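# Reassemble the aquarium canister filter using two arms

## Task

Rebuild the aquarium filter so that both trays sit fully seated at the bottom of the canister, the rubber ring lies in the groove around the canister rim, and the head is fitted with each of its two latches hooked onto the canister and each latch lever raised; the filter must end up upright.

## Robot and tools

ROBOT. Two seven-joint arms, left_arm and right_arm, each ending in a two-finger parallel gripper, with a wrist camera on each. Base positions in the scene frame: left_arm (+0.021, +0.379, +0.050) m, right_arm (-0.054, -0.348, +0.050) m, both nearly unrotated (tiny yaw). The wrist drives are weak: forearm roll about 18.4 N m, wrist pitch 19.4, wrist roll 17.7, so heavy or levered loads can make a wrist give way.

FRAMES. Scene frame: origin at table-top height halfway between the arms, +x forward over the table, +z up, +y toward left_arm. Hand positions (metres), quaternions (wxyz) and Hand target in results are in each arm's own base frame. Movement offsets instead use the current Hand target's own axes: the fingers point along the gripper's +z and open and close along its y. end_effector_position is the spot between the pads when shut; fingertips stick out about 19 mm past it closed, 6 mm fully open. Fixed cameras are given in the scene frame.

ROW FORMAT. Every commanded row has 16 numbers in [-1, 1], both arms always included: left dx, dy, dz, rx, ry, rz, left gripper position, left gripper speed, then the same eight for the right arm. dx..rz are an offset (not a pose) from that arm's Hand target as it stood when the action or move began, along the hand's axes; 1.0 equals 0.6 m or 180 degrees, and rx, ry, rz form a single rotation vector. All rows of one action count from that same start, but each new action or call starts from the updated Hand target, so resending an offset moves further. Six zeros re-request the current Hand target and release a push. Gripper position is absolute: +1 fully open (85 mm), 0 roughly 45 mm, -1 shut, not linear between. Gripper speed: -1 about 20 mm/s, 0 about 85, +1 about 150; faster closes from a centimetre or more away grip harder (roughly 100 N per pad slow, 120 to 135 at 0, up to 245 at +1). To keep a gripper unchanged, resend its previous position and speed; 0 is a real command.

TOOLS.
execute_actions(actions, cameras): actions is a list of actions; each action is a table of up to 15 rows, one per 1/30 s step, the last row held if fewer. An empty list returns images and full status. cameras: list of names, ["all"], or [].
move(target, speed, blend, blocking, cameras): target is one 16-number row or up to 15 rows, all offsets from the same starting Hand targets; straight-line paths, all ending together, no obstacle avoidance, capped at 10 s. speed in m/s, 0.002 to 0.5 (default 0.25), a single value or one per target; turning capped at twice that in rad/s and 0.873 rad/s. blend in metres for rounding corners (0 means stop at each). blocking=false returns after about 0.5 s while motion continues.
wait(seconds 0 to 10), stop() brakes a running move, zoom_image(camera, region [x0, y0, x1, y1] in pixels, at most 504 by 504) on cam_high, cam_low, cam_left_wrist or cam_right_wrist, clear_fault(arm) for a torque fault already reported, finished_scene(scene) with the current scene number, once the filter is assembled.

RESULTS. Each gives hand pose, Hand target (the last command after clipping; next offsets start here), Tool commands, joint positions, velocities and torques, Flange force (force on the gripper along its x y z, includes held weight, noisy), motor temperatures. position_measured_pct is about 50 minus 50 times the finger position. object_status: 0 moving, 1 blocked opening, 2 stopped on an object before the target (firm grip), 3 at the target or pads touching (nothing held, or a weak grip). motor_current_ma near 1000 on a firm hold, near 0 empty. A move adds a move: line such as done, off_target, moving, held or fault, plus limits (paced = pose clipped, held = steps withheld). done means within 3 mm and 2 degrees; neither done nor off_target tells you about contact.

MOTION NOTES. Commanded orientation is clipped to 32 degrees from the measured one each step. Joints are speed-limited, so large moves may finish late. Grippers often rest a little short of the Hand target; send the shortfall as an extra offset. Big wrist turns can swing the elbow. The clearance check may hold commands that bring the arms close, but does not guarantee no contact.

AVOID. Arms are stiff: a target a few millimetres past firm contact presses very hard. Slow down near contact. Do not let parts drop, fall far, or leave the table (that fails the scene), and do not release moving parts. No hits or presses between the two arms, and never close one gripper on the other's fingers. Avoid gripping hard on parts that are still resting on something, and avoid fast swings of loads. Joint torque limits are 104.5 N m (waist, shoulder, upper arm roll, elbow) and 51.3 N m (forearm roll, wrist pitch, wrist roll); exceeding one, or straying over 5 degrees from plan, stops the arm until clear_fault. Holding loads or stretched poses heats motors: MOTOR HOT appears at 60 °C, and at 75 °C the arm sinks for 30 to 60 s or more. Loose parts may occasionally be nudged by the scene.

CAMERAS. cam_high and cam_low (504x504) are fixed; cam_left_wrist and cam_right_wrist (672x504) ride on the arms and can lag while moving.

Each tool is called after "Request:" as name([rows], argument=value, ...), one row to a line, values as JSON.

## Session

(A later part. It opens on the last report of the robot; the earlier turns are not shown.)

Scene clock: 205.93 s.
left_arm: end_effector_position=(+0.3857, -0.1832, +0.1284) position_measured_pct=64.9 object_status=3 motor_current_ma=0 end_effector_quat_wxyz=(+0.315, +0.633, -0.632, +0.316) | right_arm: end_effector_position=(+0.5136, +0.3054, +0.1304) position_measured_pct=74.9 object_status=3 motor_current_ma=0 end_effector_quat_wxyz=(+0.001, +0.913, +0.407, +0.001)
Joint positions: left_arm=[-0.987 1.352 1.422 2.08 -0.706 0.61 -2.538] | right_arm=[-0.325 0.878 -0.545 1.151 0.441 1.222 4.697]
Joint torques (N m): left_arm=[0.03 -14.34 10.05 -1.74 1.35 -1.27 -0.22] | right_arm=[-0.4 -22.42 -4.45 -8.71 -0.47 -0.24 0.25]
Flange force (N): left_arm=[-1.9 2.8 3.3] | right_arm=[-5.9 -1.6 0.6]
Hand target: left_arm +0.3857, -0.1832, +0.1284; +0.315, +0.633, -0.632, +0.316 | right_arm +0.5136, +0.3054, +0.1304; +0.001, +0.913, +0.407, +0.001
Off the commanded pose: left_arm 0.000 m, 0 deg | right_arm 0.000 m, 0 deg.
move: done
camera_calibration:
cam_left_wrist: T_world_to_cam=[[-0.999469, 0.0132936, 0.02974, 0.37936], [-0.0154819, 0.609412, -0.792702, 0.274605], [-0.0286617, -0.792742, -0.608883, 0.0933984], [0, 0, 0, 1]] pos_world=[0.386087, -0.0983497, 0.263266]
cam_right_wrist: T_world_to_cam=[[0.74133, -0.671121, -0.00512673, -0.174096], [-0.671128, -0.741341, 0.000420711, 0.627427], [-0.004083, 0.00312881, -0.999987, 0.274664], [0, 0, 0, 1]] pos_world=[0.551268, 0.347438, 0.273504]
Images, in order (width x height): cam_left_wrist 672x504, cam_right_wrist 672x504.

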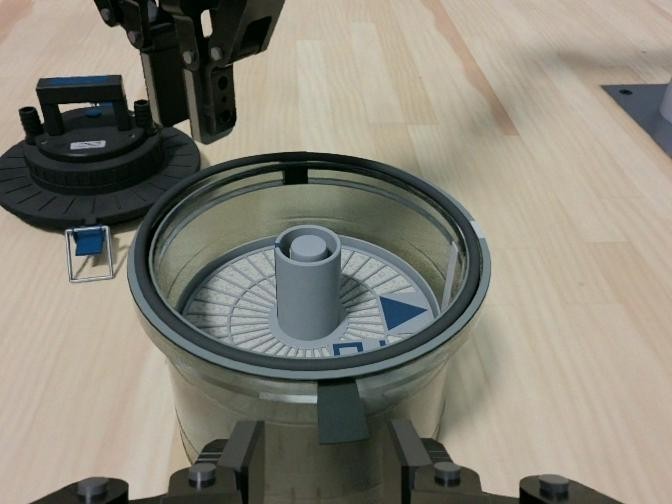

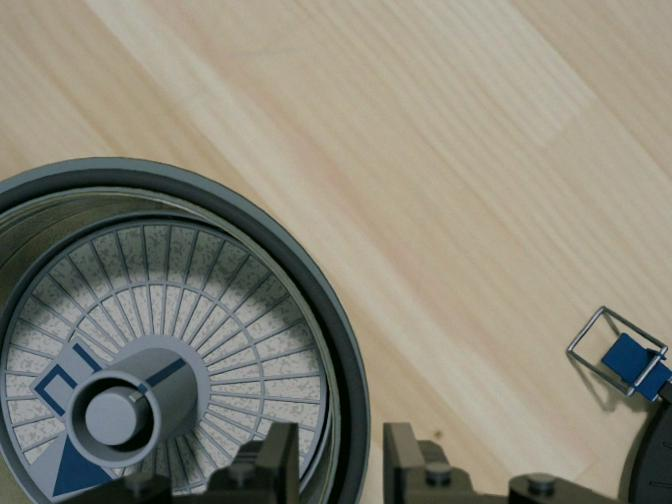

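Request:
move(target=[0,0,0,0,0,0,-0.3,-0.6,0,0.0075,0.042,0,0,0,-0.5,-0.5], speed=0.08, cameras=["cam_right_wrist","cam_left_wrist"])

Request:
zoom_image(camera="cam_right_wrist", region=[230, 300, 450, 504])

Request:
zoom_image(camera="cam_left_wrist", region=[120, 100, 340, 260])

Scene clock: 207.50 s.
left_arm: end_effector_position=(+0.3857, -0.1832, +0.1284) position_measured_pct=64.9 object_status=3 motor_current_ma=0 end_effector_quat_wxyz=(+0.315, +0.633, -0.632, +0.316) | right_arm: end_effector_position=(+0.5170, +0.3024, +0.1052) position_measured_pct=74.9 object_status=3 motor_current_ma=0 end_effector_quat_wxyz=(+0.001, +0.913, +0.407, +0.001)
Joint positions: left_arm=[-0.987 1.352 1.422 2.08 -0.706 0.61 -2.538] | right_arm=[-0.319 0.909 -0.536 1.174 0.455 1.171 4.694]
Joint torques (N m): left_arm=[-0.01 -14.27 10.05 -1.82 1.35 -1.25 -0.19] | right_arm=[-0.42 -22.99 -4.42 -8.81 -0.49 -0.3 0.4]
Flange force (N): left_arm=[-1.8 3.0 3.5] | right_arm=[-6.6 -2.1 1.1]
Hand target: left_arm +0.3857, -0.1832, +0.1284; +0.315, +0.633, -0.632, +0.316 | right_arm +0.5170, +0.3024, +0.1052; +0.001, +0.913, +0.407, +0.001
Off the commanded pose: left_arm 0.000 m, 0 deg | right_arm 0.000 m, 0 deg.
move: done
camera_calibration:
cam_left_wrist: T_world_to_cam=[[-0.999469, 0.0132936, 0.02974, 0.37936], [-0.0154819, 0.609412, -0.792702, 0.274605], [-0.0286617, -0.792742, -0.608883, 0.0933984], [0, 0, 0, 1]] pos_world=[0.386087, -0.0983497, 0.263266]
cam_right_wrist: T_world_to_cam=[[0.741426, -0.671016, -0.00506127, -0.178864], [-0.671023, -0.741437, 0.000493545, 0.627451], [-0.00408379, 0.0030303, -0.999987, 0.249622], [0, 0, 0, 1]] pos_world=[0.554668, 0.344438, 0.248404]
Images, in order (width x height): cam_left_wrist 672x504, cam_right_wrist 672x504.

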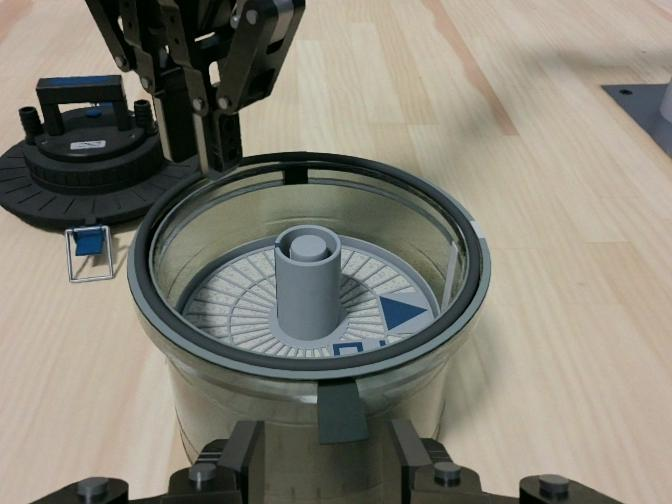

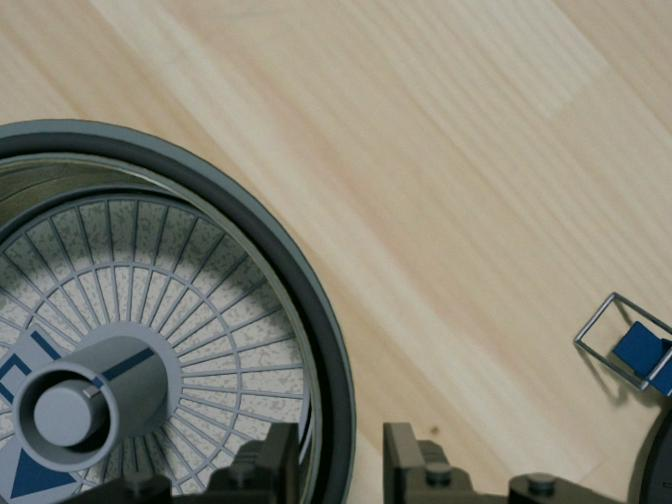

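Scaled by 2.291.

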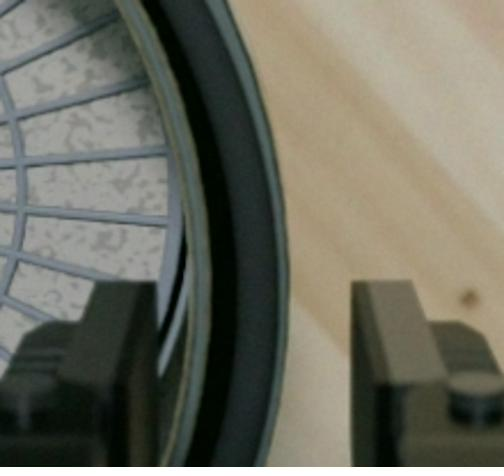

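Scaled by 2.291.

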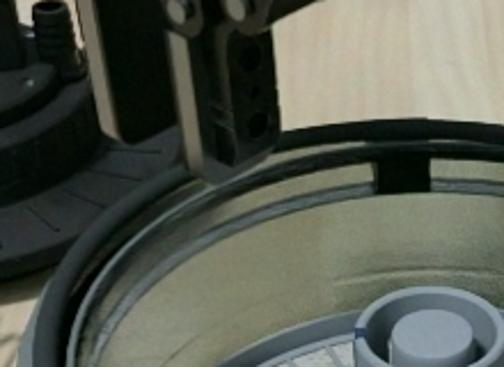

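Request:
move([
  [0,0,0,0,0,0,-0.3,-0.6,0,0,0.0105,0,0,0,-0.5,-0.5],
  [0,0,0,0,0,0,-0.3,-0.6,0,0,0.0105,0,0,0,-1,-1],
], speed=0.03, cameras=["cam_right_wrist","cam_left_wrist"])

Request:
zoom_image(camera="cam_right_wrist", region=[230, 300, 450, 504])

Request:
zoom_image(camera="cam_left_wrist", region=[120, 100, 340, 260])

Scene clock: 210.70 s.
left_arm: end_effector_position=(+0.3857, -0.1832, +0.1284) position_measured_pct=64.9 object_status=3 motor_current_ma=0 end_effector_quat_wxyz=(+0.315, +0.633, -0.632, +0.316) | right_arm: end_effector_position=(+0.5170, +0.3024, +0.0989) position_measured_pct=97.4 object_status=0 motor_current_ma=1000 end_effector_quat_wxyz=(+0.001, +0.913, +0.407, +0.001)
Joint positions: left_arm=[-0.987 1.352 1.422 2.08 -0.706 0.61 -2.538] | right_arm=[-0.32 0.916 -0.534 1.181 0.459 1.158 4.69]
Joint torques (N m): left_arm=[-0.02 -14.36 9.98 -1.79 1.45 -1.29 -0.22] | right_arm=[-0.4 -20.71 -4.08 -8.12 -0.36 -0.33 0.42]
Flange force (N): left_arm=[-1.9 2.8 3.4] | right_arm=[-8.3 -2.7 -2.6]
Hand target: left_arm +0.3857, -0.1832, +0.1284; +0.315, +0.633, -0.632, +0.316 | right_arm +0.5171, +0.3024, +0.0989; +0.001, +0.913, +0.407, +0.001
Off the commanded pose: left_arm 0.000 m, 0 deg | right_arm 0.000 m, 0 deg.
move: done
camera_calibration:
cam_left_wrist: T_world_to_cam=[[-0.999469, 0.0132936, 0.02974, 0.37936], [-0.0154819, 0.609412, -0.792702, 0.274605], [-0.0286617, -0.792742, -0.608883, 0.0933984], [0, 0, 0, 1]] pos_world=[0.386087, -0.0983497, 0.263266]
cam_right_wrist: T_world_to_cam=[[0.741381, -0.671066, -0.00506049, -0.178855], [-0.671072, -0.741392, 0.000494159, 0.627466], [-0.00408341, 0.00302959, -0.999987, 0.243223], [0, 0, 0, 1]] pos_world=[0.554668, 0.344438, 0.242004]
Images, in order (width x height): cam_left_wrist 672x504, cam_right_wrist 672x504.

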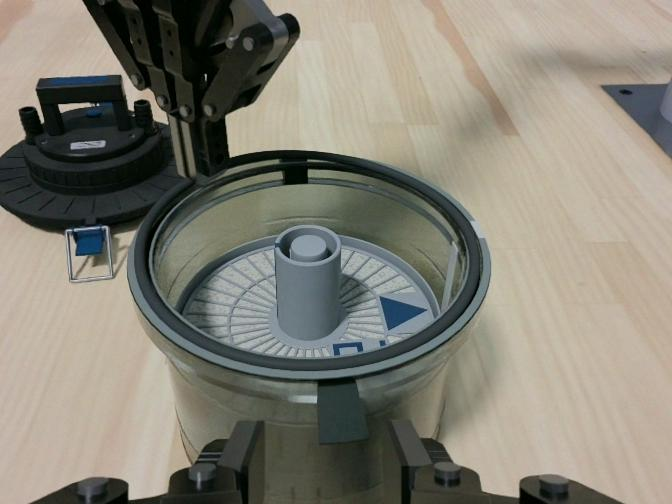

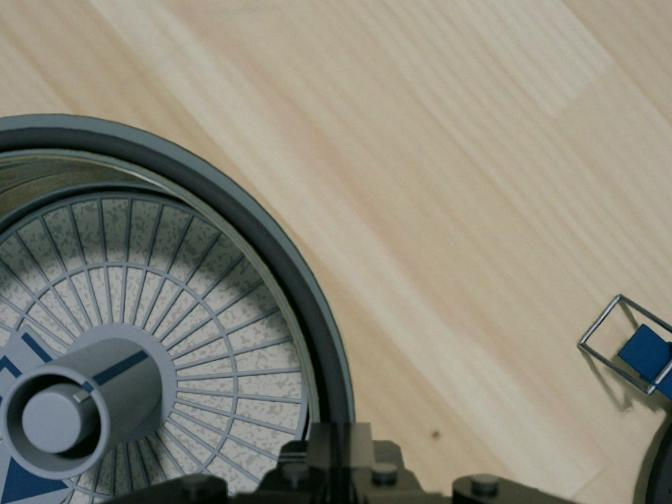

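Scaled by 2.291.

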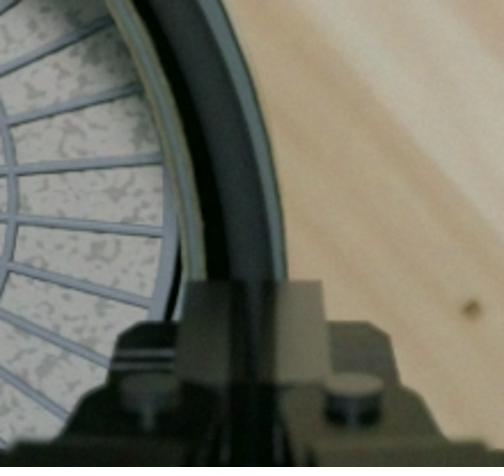

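Scaled by 2.291.

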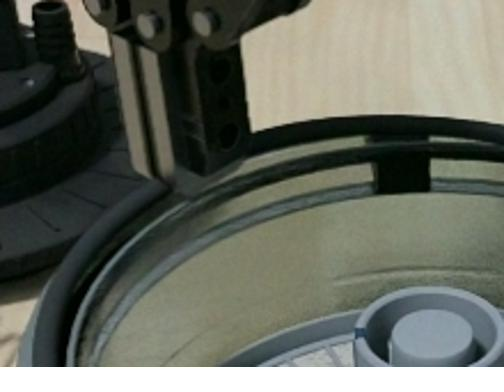

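Request:
move([
  [0,0,0,0,0,0,-0.3,-0.6,0,0,-0.004,0,0,0,-1,-1],
  [0,0,0,0,0,0,-0.3,-0.6,0,-0.0045,-0.004,0,0,0,-1,-1],
  [0,0,0,0,0,0,-0.3,-0.6,0,-0.0045,0.0025,0,0,0,-1,-1],
], speed=[0.03,0.03,0.015], cameras=["cam_right_wrist","cam_left_wrist"])

Request:
zoom_image(camera="cam_right_wrist", region=[230, 300, 450, 504])

Scene clock: 212.67 s.
left_arm: end_effector_position=(+0.3857, -0.1832, +0.1284) position_measured_pct=64.9 object_status=3 motor_current_ma=0 end_effector_quat_wxyz=(+0.315, +0.633, -0.632, +0.316) | right_arm: end_effector_position=(+0.5151, +0.3042, +0.0975) position_measured_pct=97.4 object_status=2 motor_current_ma=1000 end_effector_quat_wxyz=(+0.001, +0.913, +0.407, +0.001)
Joint positions: left_arm=[-0.987 1.352 1.422 2.08 -0.706 0.61 -2.538] | right_arm=[-0.323 0.916 -0.534 1.186 0.46 1.153 4.685]
Joint torques (N m): left_arm=[0.07 -14.31 10.07 -1.69 1.4 -1.25 -0.25] | right_arm=[0.39 -20.19 -3.33 -7.6 -0.12 -0.3 0.43]
Flange force (N): left_arm=[-1.9 2.8 3.4] | right_arm=[-6.1 -3.4 -4.0]
Hand target: left_arm +0.3857, -0.1832, +0.1284; +0.315, +0.633, -0.632, +0.316 | right_arm +0.5150, +0.3042, +0.0973; +0.001, +0.913, +0.407, +0.001
Off the commanded pose: left_arm 0.000 m, 0 deg | right_arm 0.000 m, 0 deg.
move: done
camera_calibration:
cam_left_wrist: T_world_to_cam=[[-0.999469, 0.0132936, 0.02974, 0.37936], [-0.0154819, 0.609412, -0.792702, 0.274605], [-0.0286617, -0.792742, -0.608883, 0.0933984], [0, 0, 0, 1]] pos_world=[0.386087, -0.0983497, 0.263266]
cam_right_wrist: T_world_to_cam=[[0.741426, -0.671016, -0.00505424, -0.176215], [-0.671023, -0.741437, 0.000352307, 0.627482], [-0.0039838, 0.0031303, -0.999987, 0.241819], [0, 0, 0, 1]] pos_world=[0.552668, 0.346238, 0.240704]
Images, in order (width x height): cam_left_wrist 672x504, cam_right_wrist 672x504.

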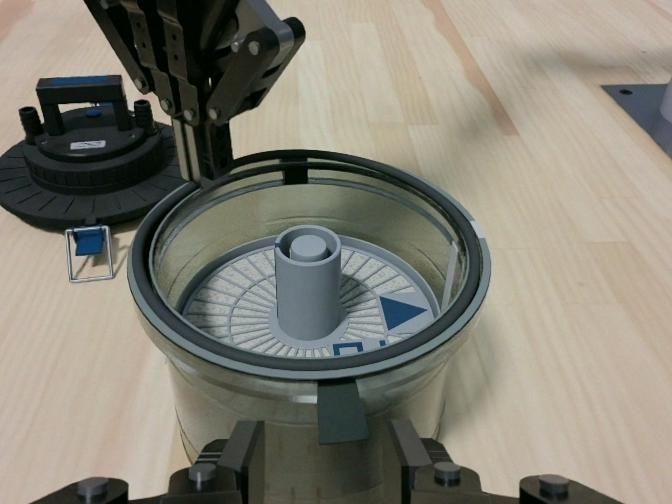

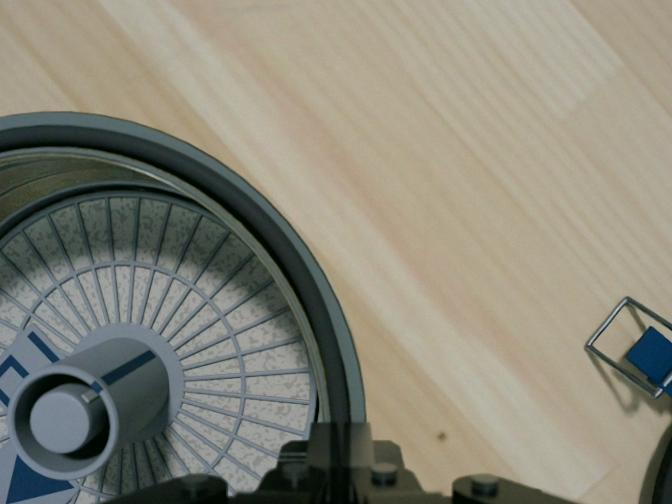

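Scaled by 2.291.

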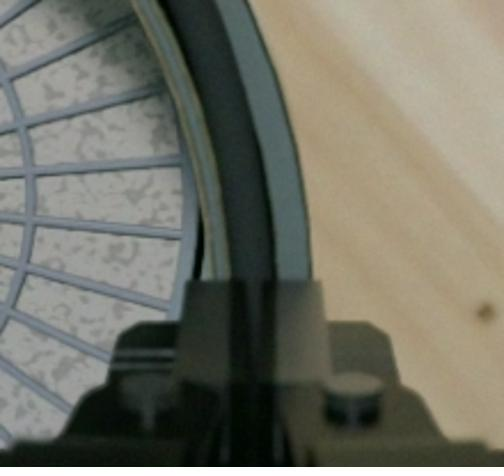

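Request:
move([
  [0,0,0,0,0,0,-0.3,-0.6,0,0,0,0,0,0,-0.75,-1],
  [0,0,0,0,0,0,-0.3,-0.6,0,0,-0.06,0,0,0,-0.75,-1],
  [0,0,0,0,0,0,-0.3,-0.6,-0.12,-0.05,-0.155,0,0,0.2667,-0.75,-1],
], speed=[0.03,0.06,0.2], blend=[0,0.01,0], cameras=["cam_right_wrist","cam_left_wrist"])

Request:
zoom_image(camera="cam_right_wrist", region=[84, 0, 588, 504])

Scene clock: 217.13 s.
left_arm: end_effector_position=(+0.3857, -0.1832, +0.1284) position_measured_pct=64.9 object_status=3 motor_current_ma=0 end_effector_quat_wxyz=(+0.315, +0.633, -0.632, +0.316) | right_arm: end_effector_position=(+0.4443, +0.2708, +0.1902) position_measured_pct=87.4 object_status=3 motor_current_ma=0 end_effector_quat_wxyz=(+0.000, +1.000, +0.000, +0.001)
Joint positions: left_arm=[-0.987 1.352 1.422 2.08 -0.706 0.61 -2.538] | right_arm=[-0.36 0.618 -0.402 1.406 0.252 1.166 3.919]
Joint torques (N m): left_arm=[0.04 -14.28 10 -1.75 1.33 -1.23 -0.21] | right_arm=[-0.35 -18.65 -3.17 -9.31 -0.36 -0.16 0.53]
Flange force (N): left_arm=[-1.7 2.9 3.3] | right_arm=[-5.5 3.0 1.3]
Hand target: left_arm +0.3857, -0.1832, +0.1284; +0.315, +0.633, -0.632, +0.316 | right_arm +0.4443, +0.2707, +0.1902; +0.000, +1.000, +0.000, +0.001
Off the commanded pose: left_arm 0.000 m, 0 deg | right_arm 0.000 m, 0 deg.
move: done
camera_calibration:
cam_left_wrist: T_world_to_cam=[[-0.999469, 0.0132936, 0.02974, 0.37936], [-0.0154819, 0.609412, -0.792702, 0.274605], [-0.0286617, -0.792742, -0.608883, 0.0933984], [0, 0, 0, 1]] pos_world=[0.386087, -0.0983497, 0.263266]
cam_right_wrist: T_world_to_cam=[[-0.00260928, -0.999971, -0.00708698, 0.274253], [-0.999996, 0.00261521, -0.000827926, 0.500172], [0.000846437, 0.00708479, -0.999975, 0.331057], [0, 0, 0, 1]] pos_world=[0.500606, 0.270591, 0.333406]
Images, in order (width x height): cam_left_wrist 672x504, cam_right_wrist 672x504.

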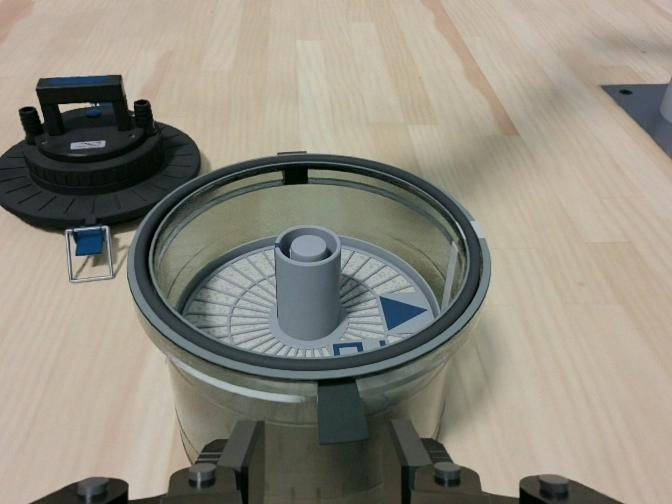

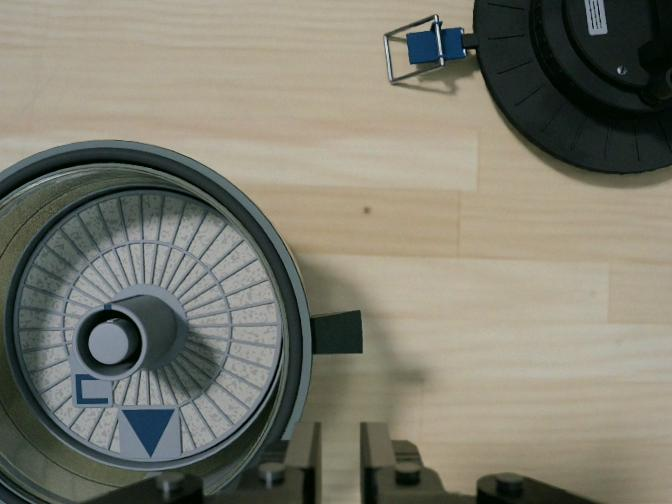

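Scaled by 1.000.

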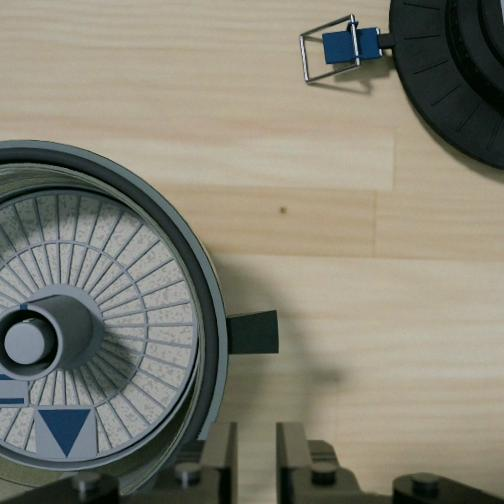

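Request:
move(target=[0,0,0,0,0,0,-0.3,-0.6,0.306,0.288,0.05,0,0,-0.044,0.1,0], speed=0.25, cameras=["cam_right_wrist","cam_left_wrist"])

Request:
zoom_image(camera="cam_left_wrist", region=[0, 50, 220, 300])

Scene clock: 220.83 s.
left_arm: end_effector_position=(+0.3857, -0.1832, +0.1284) position_measured_pct=64.9 object_status=3 motor_current_ma=0 end_effector_quat_wxyz=(+0.315, +0.633, -0.632, +0.316) | right_arm: end_effector_position=(+0.6281, +0.0980, +0.1608) position_measured_pct=45.0 object_status=3 motor_current_ma=0 end_effector_quat_wxyz=(+0.000, +0.998, +0.069, +0.001)
Joint positions: left_arm=[-0.987 1.352 1.422 2.08 -0.706 0.61 -2.538] | right_arm=[-0.054 0.917 -0.365 0.904 0.296 1.36 4.506]
Joint torques (N m): left_arm=[0.04 -14.39 10.02 -1.72 1.4 -1.3 -0.19] | right_arm=[-0.43 -24.08 -3.08 -9.97 -0.44 -0.17 0.34]
Flange force (N): left_arm=[-2.1 2.6 3.2] | right_arm=[-10.6 0.3 2.0]
Hand target: left_arm +0.3857, -0.1832, +0.1284; +0.315, +0.633, -0.632, +0.316 | right_arm +0.6281, +0.0980, +0.1608; +0.000, +0.998, +0.069, +0.001
Off the commanded pose: left_arm 0.000 m, 0 deg | right_arm 0.000 m, 0 deg.
move: done
camera_calibration:
cam_left_wrist: T_world_to_cam=[[-0.999469, 0.0132936, 0.02974, 0.37936], [-0.0154819, 0.609412, -0.792702, 0.274605], [-0.0286617, -0.792742, -0.608883, 0.0933984], [0, 0, 0, 1]] pos_world=[0.386087, -0.0983497, 0.263266]
cam_right_wrist: T_world_to_cam=[[0.135095, -0.99081, -0.00670929, 0.0143559], [-0.990833, -0.135093, -0.000820751, 0.692074], [-0.0000931679, 0.00675867, -0.999977, 0.303349], [0, 0, 0, 1]] pos_world=[0.683819, 0.105668, 0.304006]
Images, in order (width x height): cam_left_wrist 672x504, cam_right_wrist 672x504.

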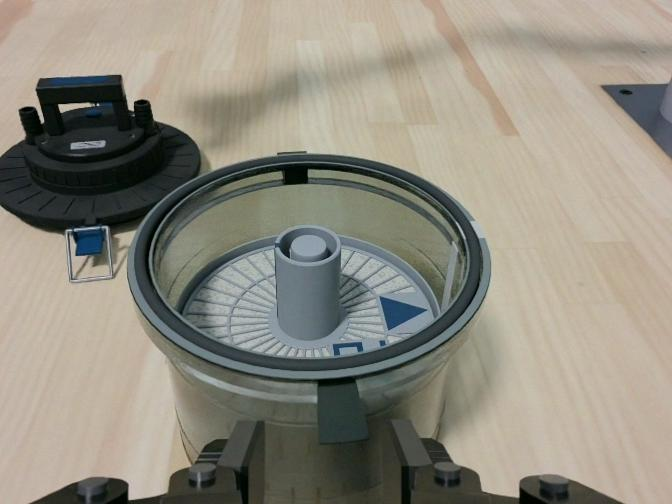

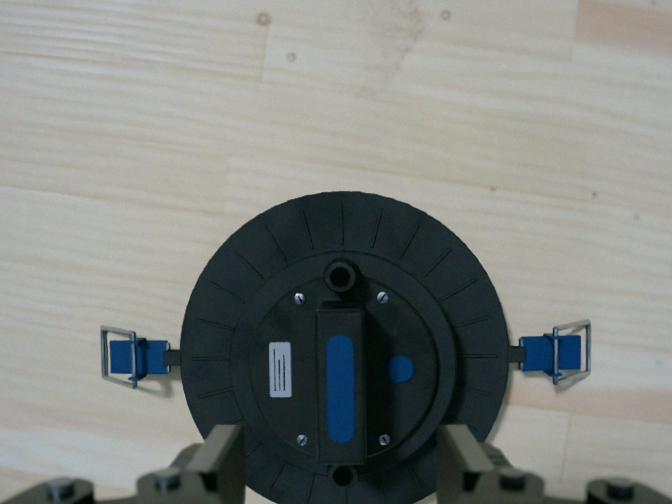

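Scaled by 2.016.

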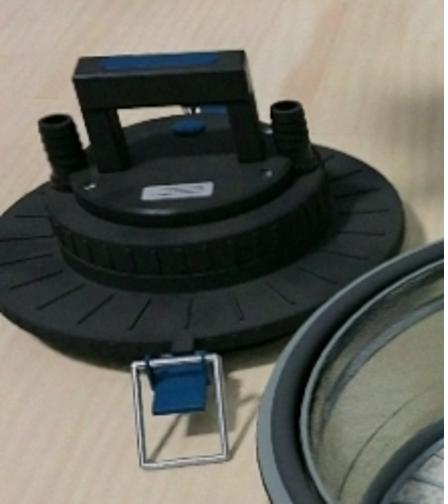

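Request:
move(target=[0,0,0,0,0,0,-0.3,-0.6,0.0055,0,0.19,0,0,0,0.1,0], speed=0.12, cameras=["cam_right_wrist","cam_left_wrist"])

Request:
zoom_image(camera="cam_left_wrist", region=[0, 0, 220, 250])

Scene clock: 222.97 s.
left_arm: end_effector_position=(+0.3857, -0.1832, +0.1284) position_measured_pct=64.9 object_status=3 motor_current_ma=0 end_effector_quat_wxyz=(+0.315, +0.633, -0.632, +0.316) | right_arm: end_effector_position=(+0.6317, +0.0984, +0.0469) position_measured_pct=45.0 object_status=3 motor_current_ma=0 end_effector_quat_wxyz=(+0.000, +0.998, +0.069, +0.001)
Joint positions: left_arm=[-0.987 1.352 1.422 2.08 -0.706 0.61 -2.538] | right_arm=[-0.05 1.043 -0.347 1.019 0.333 1.126 4.474]
Joint torques (N m): left_arm=[-0.04 -14.34 10.07 -1.74 1.37 -1.33 -0.16] | right_arm=[-0.41 -24.28 -3.31 -9.01 -0.48 0.07 0.38]
Flange force (N): left_arm=[-2.0 2.5 3.3] | right_arm=[-10.8 0.2 -0.1]
Hand target: left_arm +0.3857, -0.1832, +0.1284; +0.315, +0.633, -0.632, +0.316 | right_arm +0.6317, +0.0984, +0.0468; +0.000, +0.998, +0.069, +0.001
Off the commanded pose: left_arm 0.000 m, 0 deg | right_arm 0.000 m, 0 deg.
move: done
camera_calibration:
cam_left_wrist: T_world_to_cam=[[-0.999469, 0.0132936, 0.02974, 0.37936], [-0.0154819, 0.609412, -0.792702, 0.274605], [-0.0286617, -0.792742, -0.608883, 0.0933984], [0, 0, 0, 1]] pos_world=[0.386087, -0.0983497, 0.263266]
cam_right_wrist: T_world_to_cam=[[0.135096, -0.99081, -0.00661023, 0.0134818], [-0.990832, -0.135094, -0.000807243, 0.695599], [-0.0000931757, 0.00665868, -0.999978, 0.18946], [0, 0, 0, 1]] pos_world=[0.687419, 0.106068, 0.190106]
Images, in order (width x height): cam_left_wrist 672x504, cam_right_wrist 672x504.

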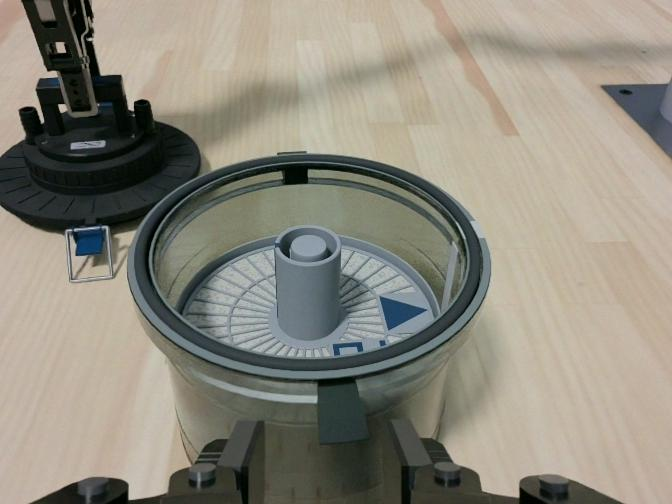

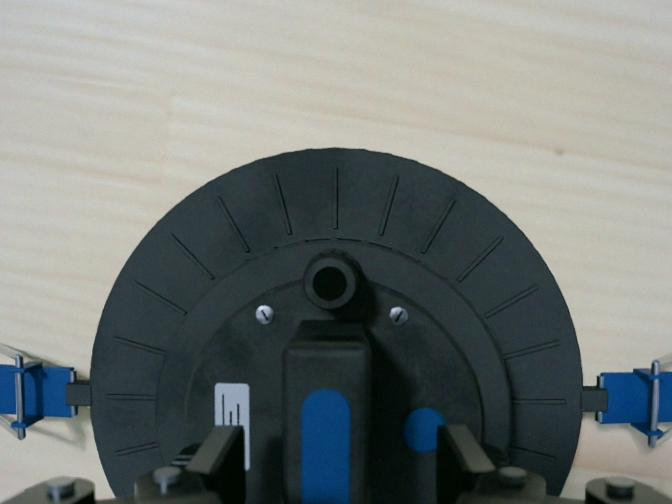

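Scaled by 2.016.

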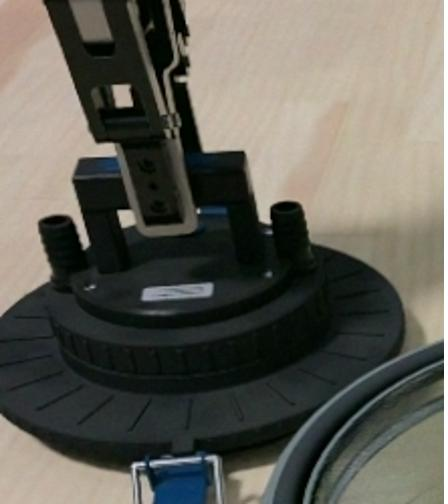

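Request:
move([
  [0,0,0,0,0,0,-0.3,-0.6,0,-0.005,0.003,0,0,0,0.1,0],
  [0,0,0,0,0,0,-0.3,-0.6,0,-0.005,0.003,0,0,0,-1,-0.6],
], speed=0.05, cameras=["cam_right_wrist"])

Scene clock: 225.07 s.
left_arm: end_effector_position=(+0.3857, -0.1832, +0.1284) position_measured_pct=64.9 object_status=3 motor_current_ma=0 end_effector_quat_wxyz=(+0.315, +0.633, -0.632, +0.316) | right_arm: end_effector_position=(+0.6313, +0.1014, +0.0450) position_measured_pct=77.9 object_status=0 motor_current_ma=1000 end_effector_quat_wxyz=(+0.000, +0.998, +0.069, +0.001)
Joint positions: left_arm=[-0.987 1.352 1.422 2.08 -0.706 0.61 -2.538] | right_arm=[-0.055 1.046 -0.346 1.02 0.333 1.122 4.469]
Joint torques (N m): left_arm=[-0.03 -14.3 10.02 -1.73 1.35 -1.27 -0.16] | right_arm=[0.23 -21.29 -2.49 -8.1 -0.26 -0.57 0.34]
Flange force (N): left_arm=[-1.9 2.6 3.3] | right_arm=[-10.5 -0.7 -6.0]
Hand target: left_arm +0.3857, -0.1832, +0.1284; +0.315, +0.633, -0.632, +0.316 | right_arm +0.6313, +0.1014, +0.0450; +0.000, +0.998, +0.069, +0.001
Off the commanded pose: left_arm 0.000 m, 0 deg | right_arm 0.000 m, 0 deg.
move: done
camera_calibration:
cam_right_wrist: T_world_to_cam=[[0.135194, -0.990797, -0.00661125, 0.0164271], [-0.990819, -0.135192, -0.000808303, 0.695609], [-0.000092924, 0.00665983, -0.999978, 0.187539], [0, 0, 0, 1]] pos_world=[0.687019, 0.109068, 0.188206]
Images, in order (width x height): cam_right_wrist 672x504.

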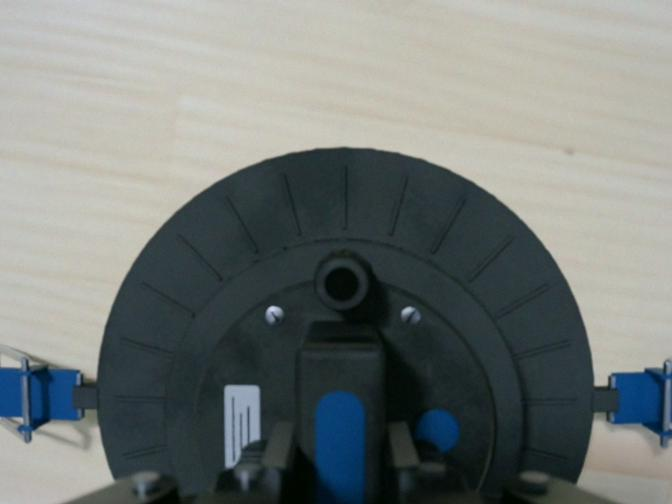

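Request:
move(target=[0,0,0,0,0,0,-0.3,-0.6,0,0,-0.27,0,0,0,-1,-0.6], speed=0.1, cameras=["all"])

Scene clock: 229.07 s.
left_arm: end_effector_position=(+0.3857, -0.1832, +0.1284) position_measured_pct=64.9 object_status=3 motor_current_ma=0 end_effector_quat_wxyz=(+0.315, +0.633, -0.632, +0.316) | right_arm: end_effector_position=(+0.6308, +0.1015, +0.2072) position_measured_pct=77.9 object_status=2 motor_current_ma=1000 end_effector_quat_wxyz=(+0.000, +0.998, +0.069, +0.002)
Joint positions: left_arm=[-0.987 1.352 1.422 2.08 -0.706 0.61 -2.538] | right_arm=[-0.073 0.9 -0.366 0.786 0.286 1.49 4.522]
Joint torques (N m): left_arm=[0 -14.37 10.03 -1.88 1.36 -1.23 -0.18] | right_arm=[-0.4 -29.45 -3.23 -12.55 -0.35 -0.18 0.38]
Flange force (N): left_arm=[-2.0 3.2 3.5] | right_arm=[-10.9 0.2 11.1]
Hand target: left_arm +0.3857, -0.1832, +0.1284; +0.315, +0.633, -0.632, +0.316 | right_arm +0.6308, +0.1015, +0.2070; +0.000, +0.998, +0.069, +0.001
Off the commanded pose: left_arm 0.000 m, 0 deg | right_arm 0.000 m, 0 deg.
move: done
camera_calibration:
cam_left_wrist: T_world_to_cam=[[-0.999469, 0.0132936, 0.02974, 0.37936], [-0.0154819, 0.609412, -0.792702, 0.274605], [-0.0286617, -0.792742, -0.608883, 0.0933984], [0, 0, 0, 1]] pos_world=[0.386087, -0.0983497, 0.263266]
cam_right_wrist: T_world_to_cam=[[0.135196, -0.990796, -0.0066698, 0.0176859], [-0.990819, -0.135191, -0.00111907, 0.695367], [0.000207068, 0.00675985, -0.999977, 0.349518], [0, 0, 0, 1]] pos_world=[0.68652, 0.109168, 0.350406]

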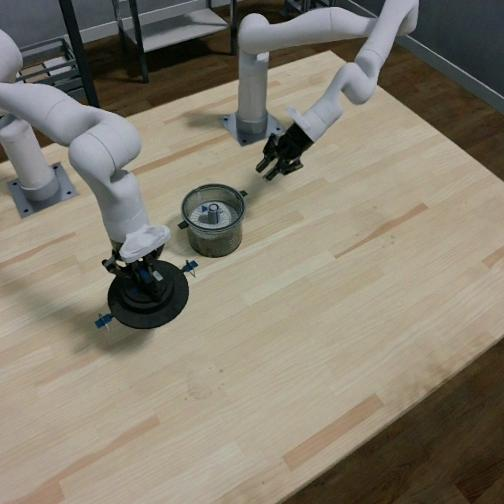

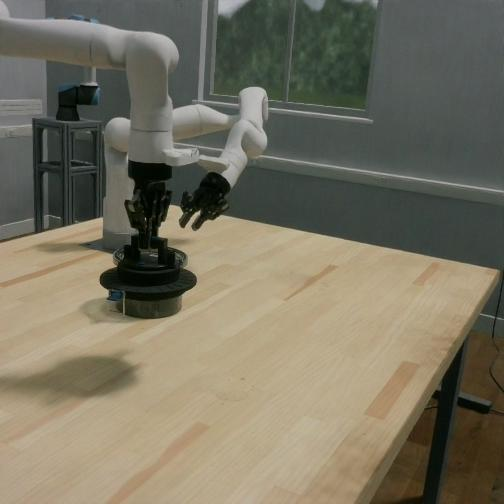

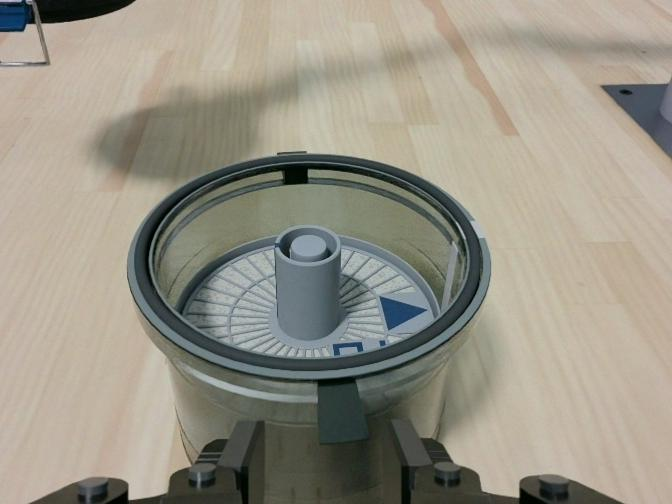

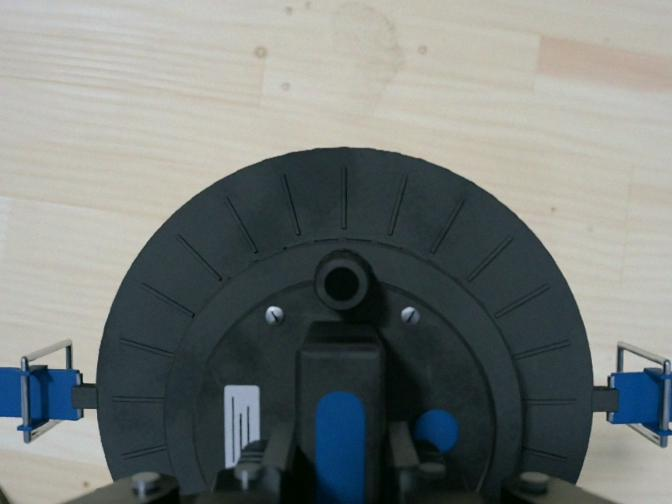

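Request:
move([
  [0,0,0,0,0,0,-0.3,-0.6,0,0,-0.05,0,0,0,-1,-0.6],
  [0,0,0,0,0,0,-0.3,-0.6,-0.2245,-0.4678,-0.05,0,0,0.025,-1,-0.6],
], speed=[0.12,0.12], blend=[0.03,0], cameras=["all"])

Scene clock: 234.07 s.
left_arm: end_effector_position=(+0.3857, -0.1832, +0.1284) position_measured_pct=64.9 object_status=3 motor_current_ma=0 end_effector_quat_wxyz=(+0.315, +0.633, -0.632, +0.316) | right_arm: end_effector_position=(+0.4586, +0.3608, +0.2364) position_measured_pct=77.9 object_status=2 motor_current_ma=1000 end_effector_quat_wxyz=(+0.000, +1.000, +0.030, +0.001)
Joint positions: left_arm=[-0.987 1.352 1.422 2.08 -0.706 0.61 -2.538] | right_arm=[-0.534 0.729 -0.385 1.037 0.259 1.417 3.905]
Joint torques (N m): left_arm=[0.01 -14.35 9.97 -1.72 1.32 -1.27 -0.23] | right_arm=[-0.49 -26.28 -3.56 -12.32 -0.44 -0.15 0.41]
Flange force (N): left_arm=[-1.8 2.6 3.1] | right_arm=[-6.0 4.3 10.5]
Hand target: left_arm +0.3857, -0.1832, +0.1284; +0.315, +0.633, -0.632, +0.316 | right_arm +0.4585, +0.3608, +0.2364; +0.000, +1.000, +0.030, +0.001
Off the commanded pose: left_arm 0.000 m, 0 deg | right_arm 0.000 m, 0 deg.
move: done; blend cut to 0.015 m at target 1
camera_calibration:
cam_left_wrist: T_world_to_cam=[[-0.999469, 0.0132936, 0.02974, 0.37936], [-0.0154819, 0.609412, -0.792702, 0.274605], [-0.0286617, -0.792742, -0.608883, 0.0933984], [0, 0, 0, 1]] pos_world=[0.386087, -0.0983497, 0.263266]
cam_right_wrist: T_world_to_cam=[[0.0568957, -0.998356, -0.00691723, 0.336765], [-0.99838, -0.056891, -0.000866481, 0.534975], [0.000471528, 0.00695532, -0.999976, 0.376822], [0, 0, 0, 1]] pos_world=[0.51477, 0.364026, 0.379606]

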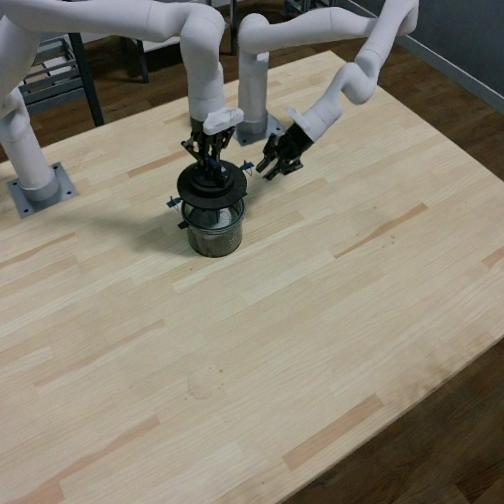

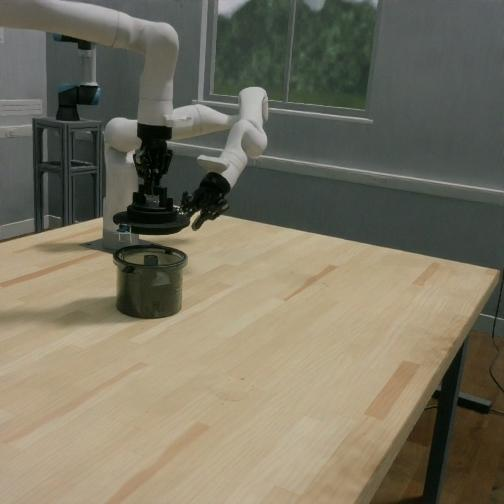

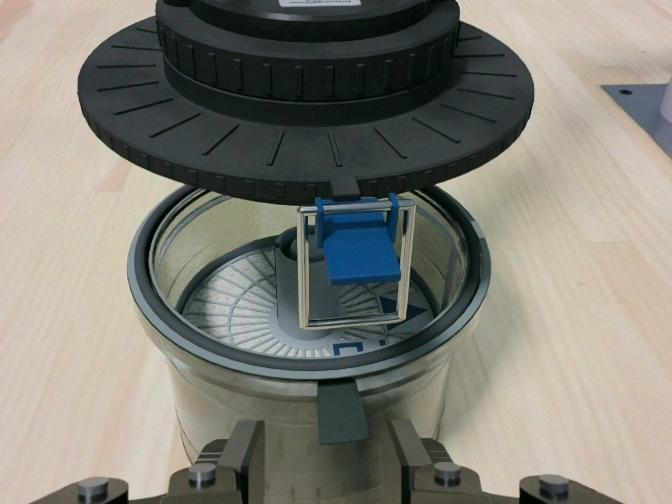

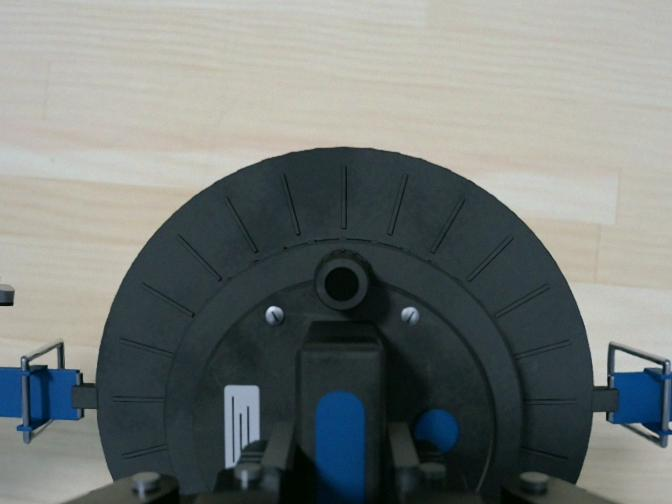

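Request:
zoom_image(camera="cam_left_wrist", region=[270, 160, 450, 340])

Request:
zoom_image(camera="cam_left_wrist", region=[290, 350, 400, 460])

Scaled by 2.800.

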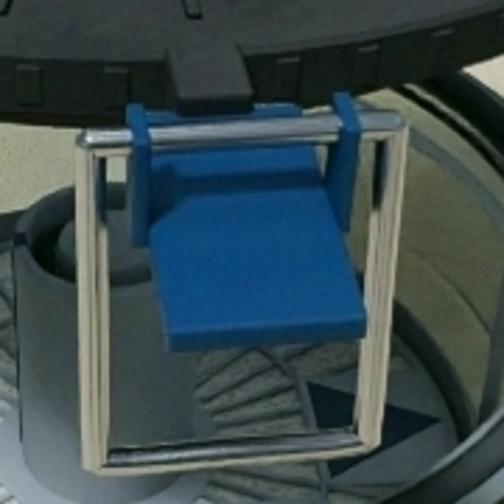

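Scaled by 4.582.

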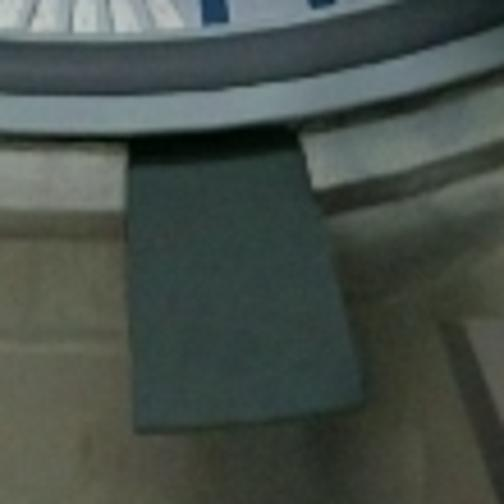

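Request:
move(target=[0,0,0,0,0,0,-0.3,-0.6,-0.003,0,0.058,0,0,-0.003,-1,-0.6], speed=0.06, cameras=["cam_left_wrist","cam_low","cam_high"])

Request:
zoom_image(camera="cam_low", region=[95, 190, 215, 330])

Request:
zoom_image(camera="cam_high", region=[150, 140, 270, 260])

Scene clock: 238.60 s.
left_arm: end_effector_position=(+0.3857, -0.1832, +0.1284) position_measured_pct=64.9 object_status=3 motor_current_ma=0 end_effector_quat_wxyz=(+0.315, +0.633, -0.632, +0.316) | right_arm: end_effector_position=(+0.4568, +0.3607, +0.2016) position_measured_pct=77.9 object_status=2 motor_current_ma=1000 end_effector_quat_wxyz=(+0.000, +0.999, +0.035, +0.001)
Joint positions: left_arm=[-0.987 1.352 1.422 2.08 -0.706 0.61 -2.538] | right_arm=[-0.528 0.748 -0.385 1.116 0.269 1.322 3.898]
Joint torques (N m): left_arm=[0 -14.32 9.98 -1.71 1.37 -1.25 -0.2] | right_arm=[-0.4 -26.29 -3.71 -11.94 -0.39 -0.14 0.38]
Flange force (N): left_arm=[-1.8 2.6 3.3] | right_arm=[-5.3 3.6 9.7]
Hand target: left_arm +0.3857, -0.1832, +0.1284; +0.315, +0.633, -0.632, +0.316 | right_arm +0.4568, +0.3607, +0.2016; +0.000, +0.999, +0.035, +0.001
Off the commanded pose: left_arm 0.000 m, 0 deg | right_arm 0.000 m, 0 deg.
move: done
camera_calibration:
cam_left_wrist: T_world_to_cam=[[-0.999469, 0.0132936, 0.02974, 0.37936], [-0.0154819, 0.609412, -0.792702, 0.274605], [-0.0286617, -0.792742, -0.608883, 0.0933984], [0, 0, 0, 1]] pos_world=[0.386087, -0.0983497, 0.263266]
Images, in order (width x height): cam_high 504x504, cam_low 504x504, cam_left_wrist 672x504.

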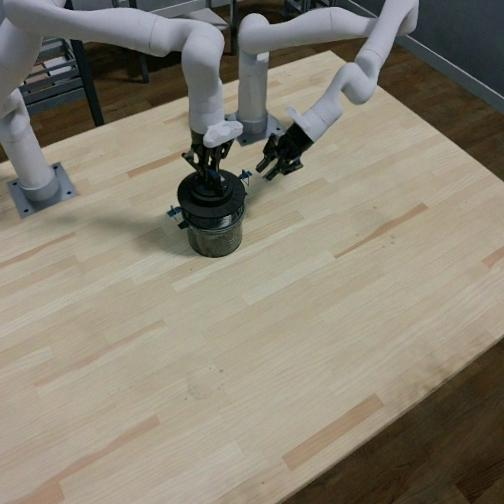

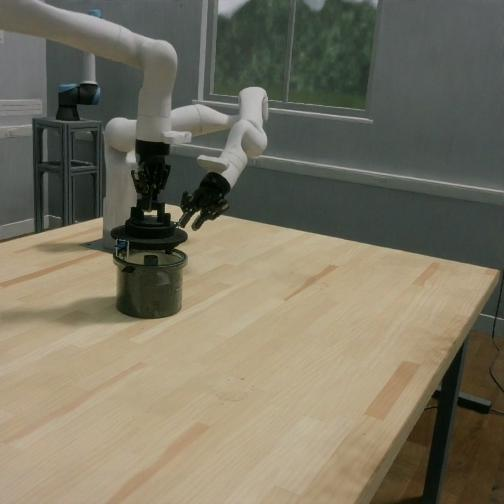

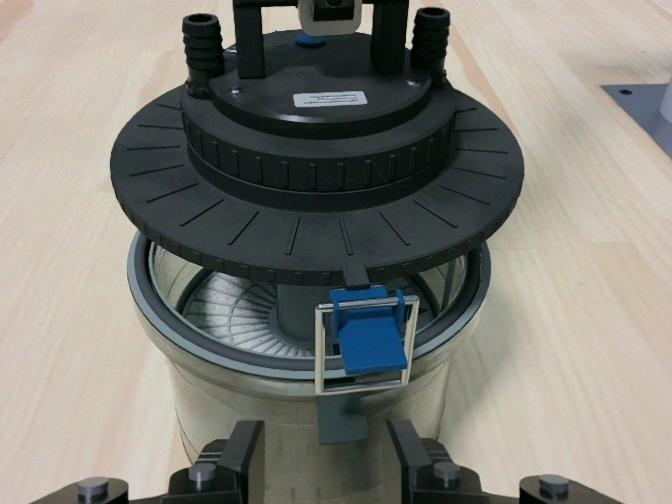

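Scaled by 3.600.

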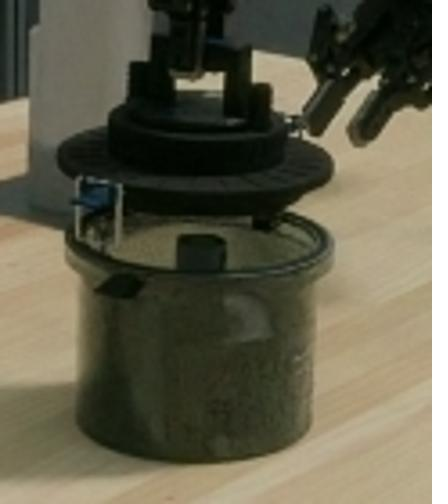

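Scaled by 4.200.

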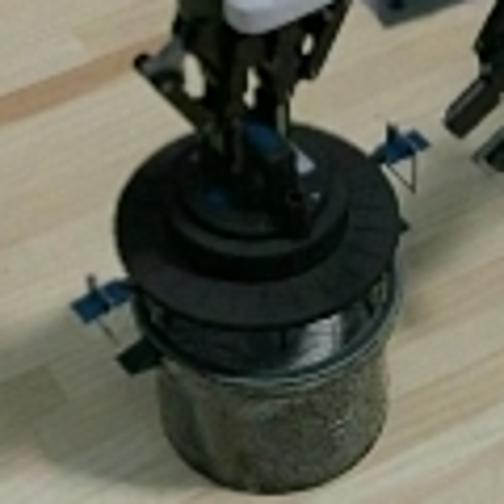

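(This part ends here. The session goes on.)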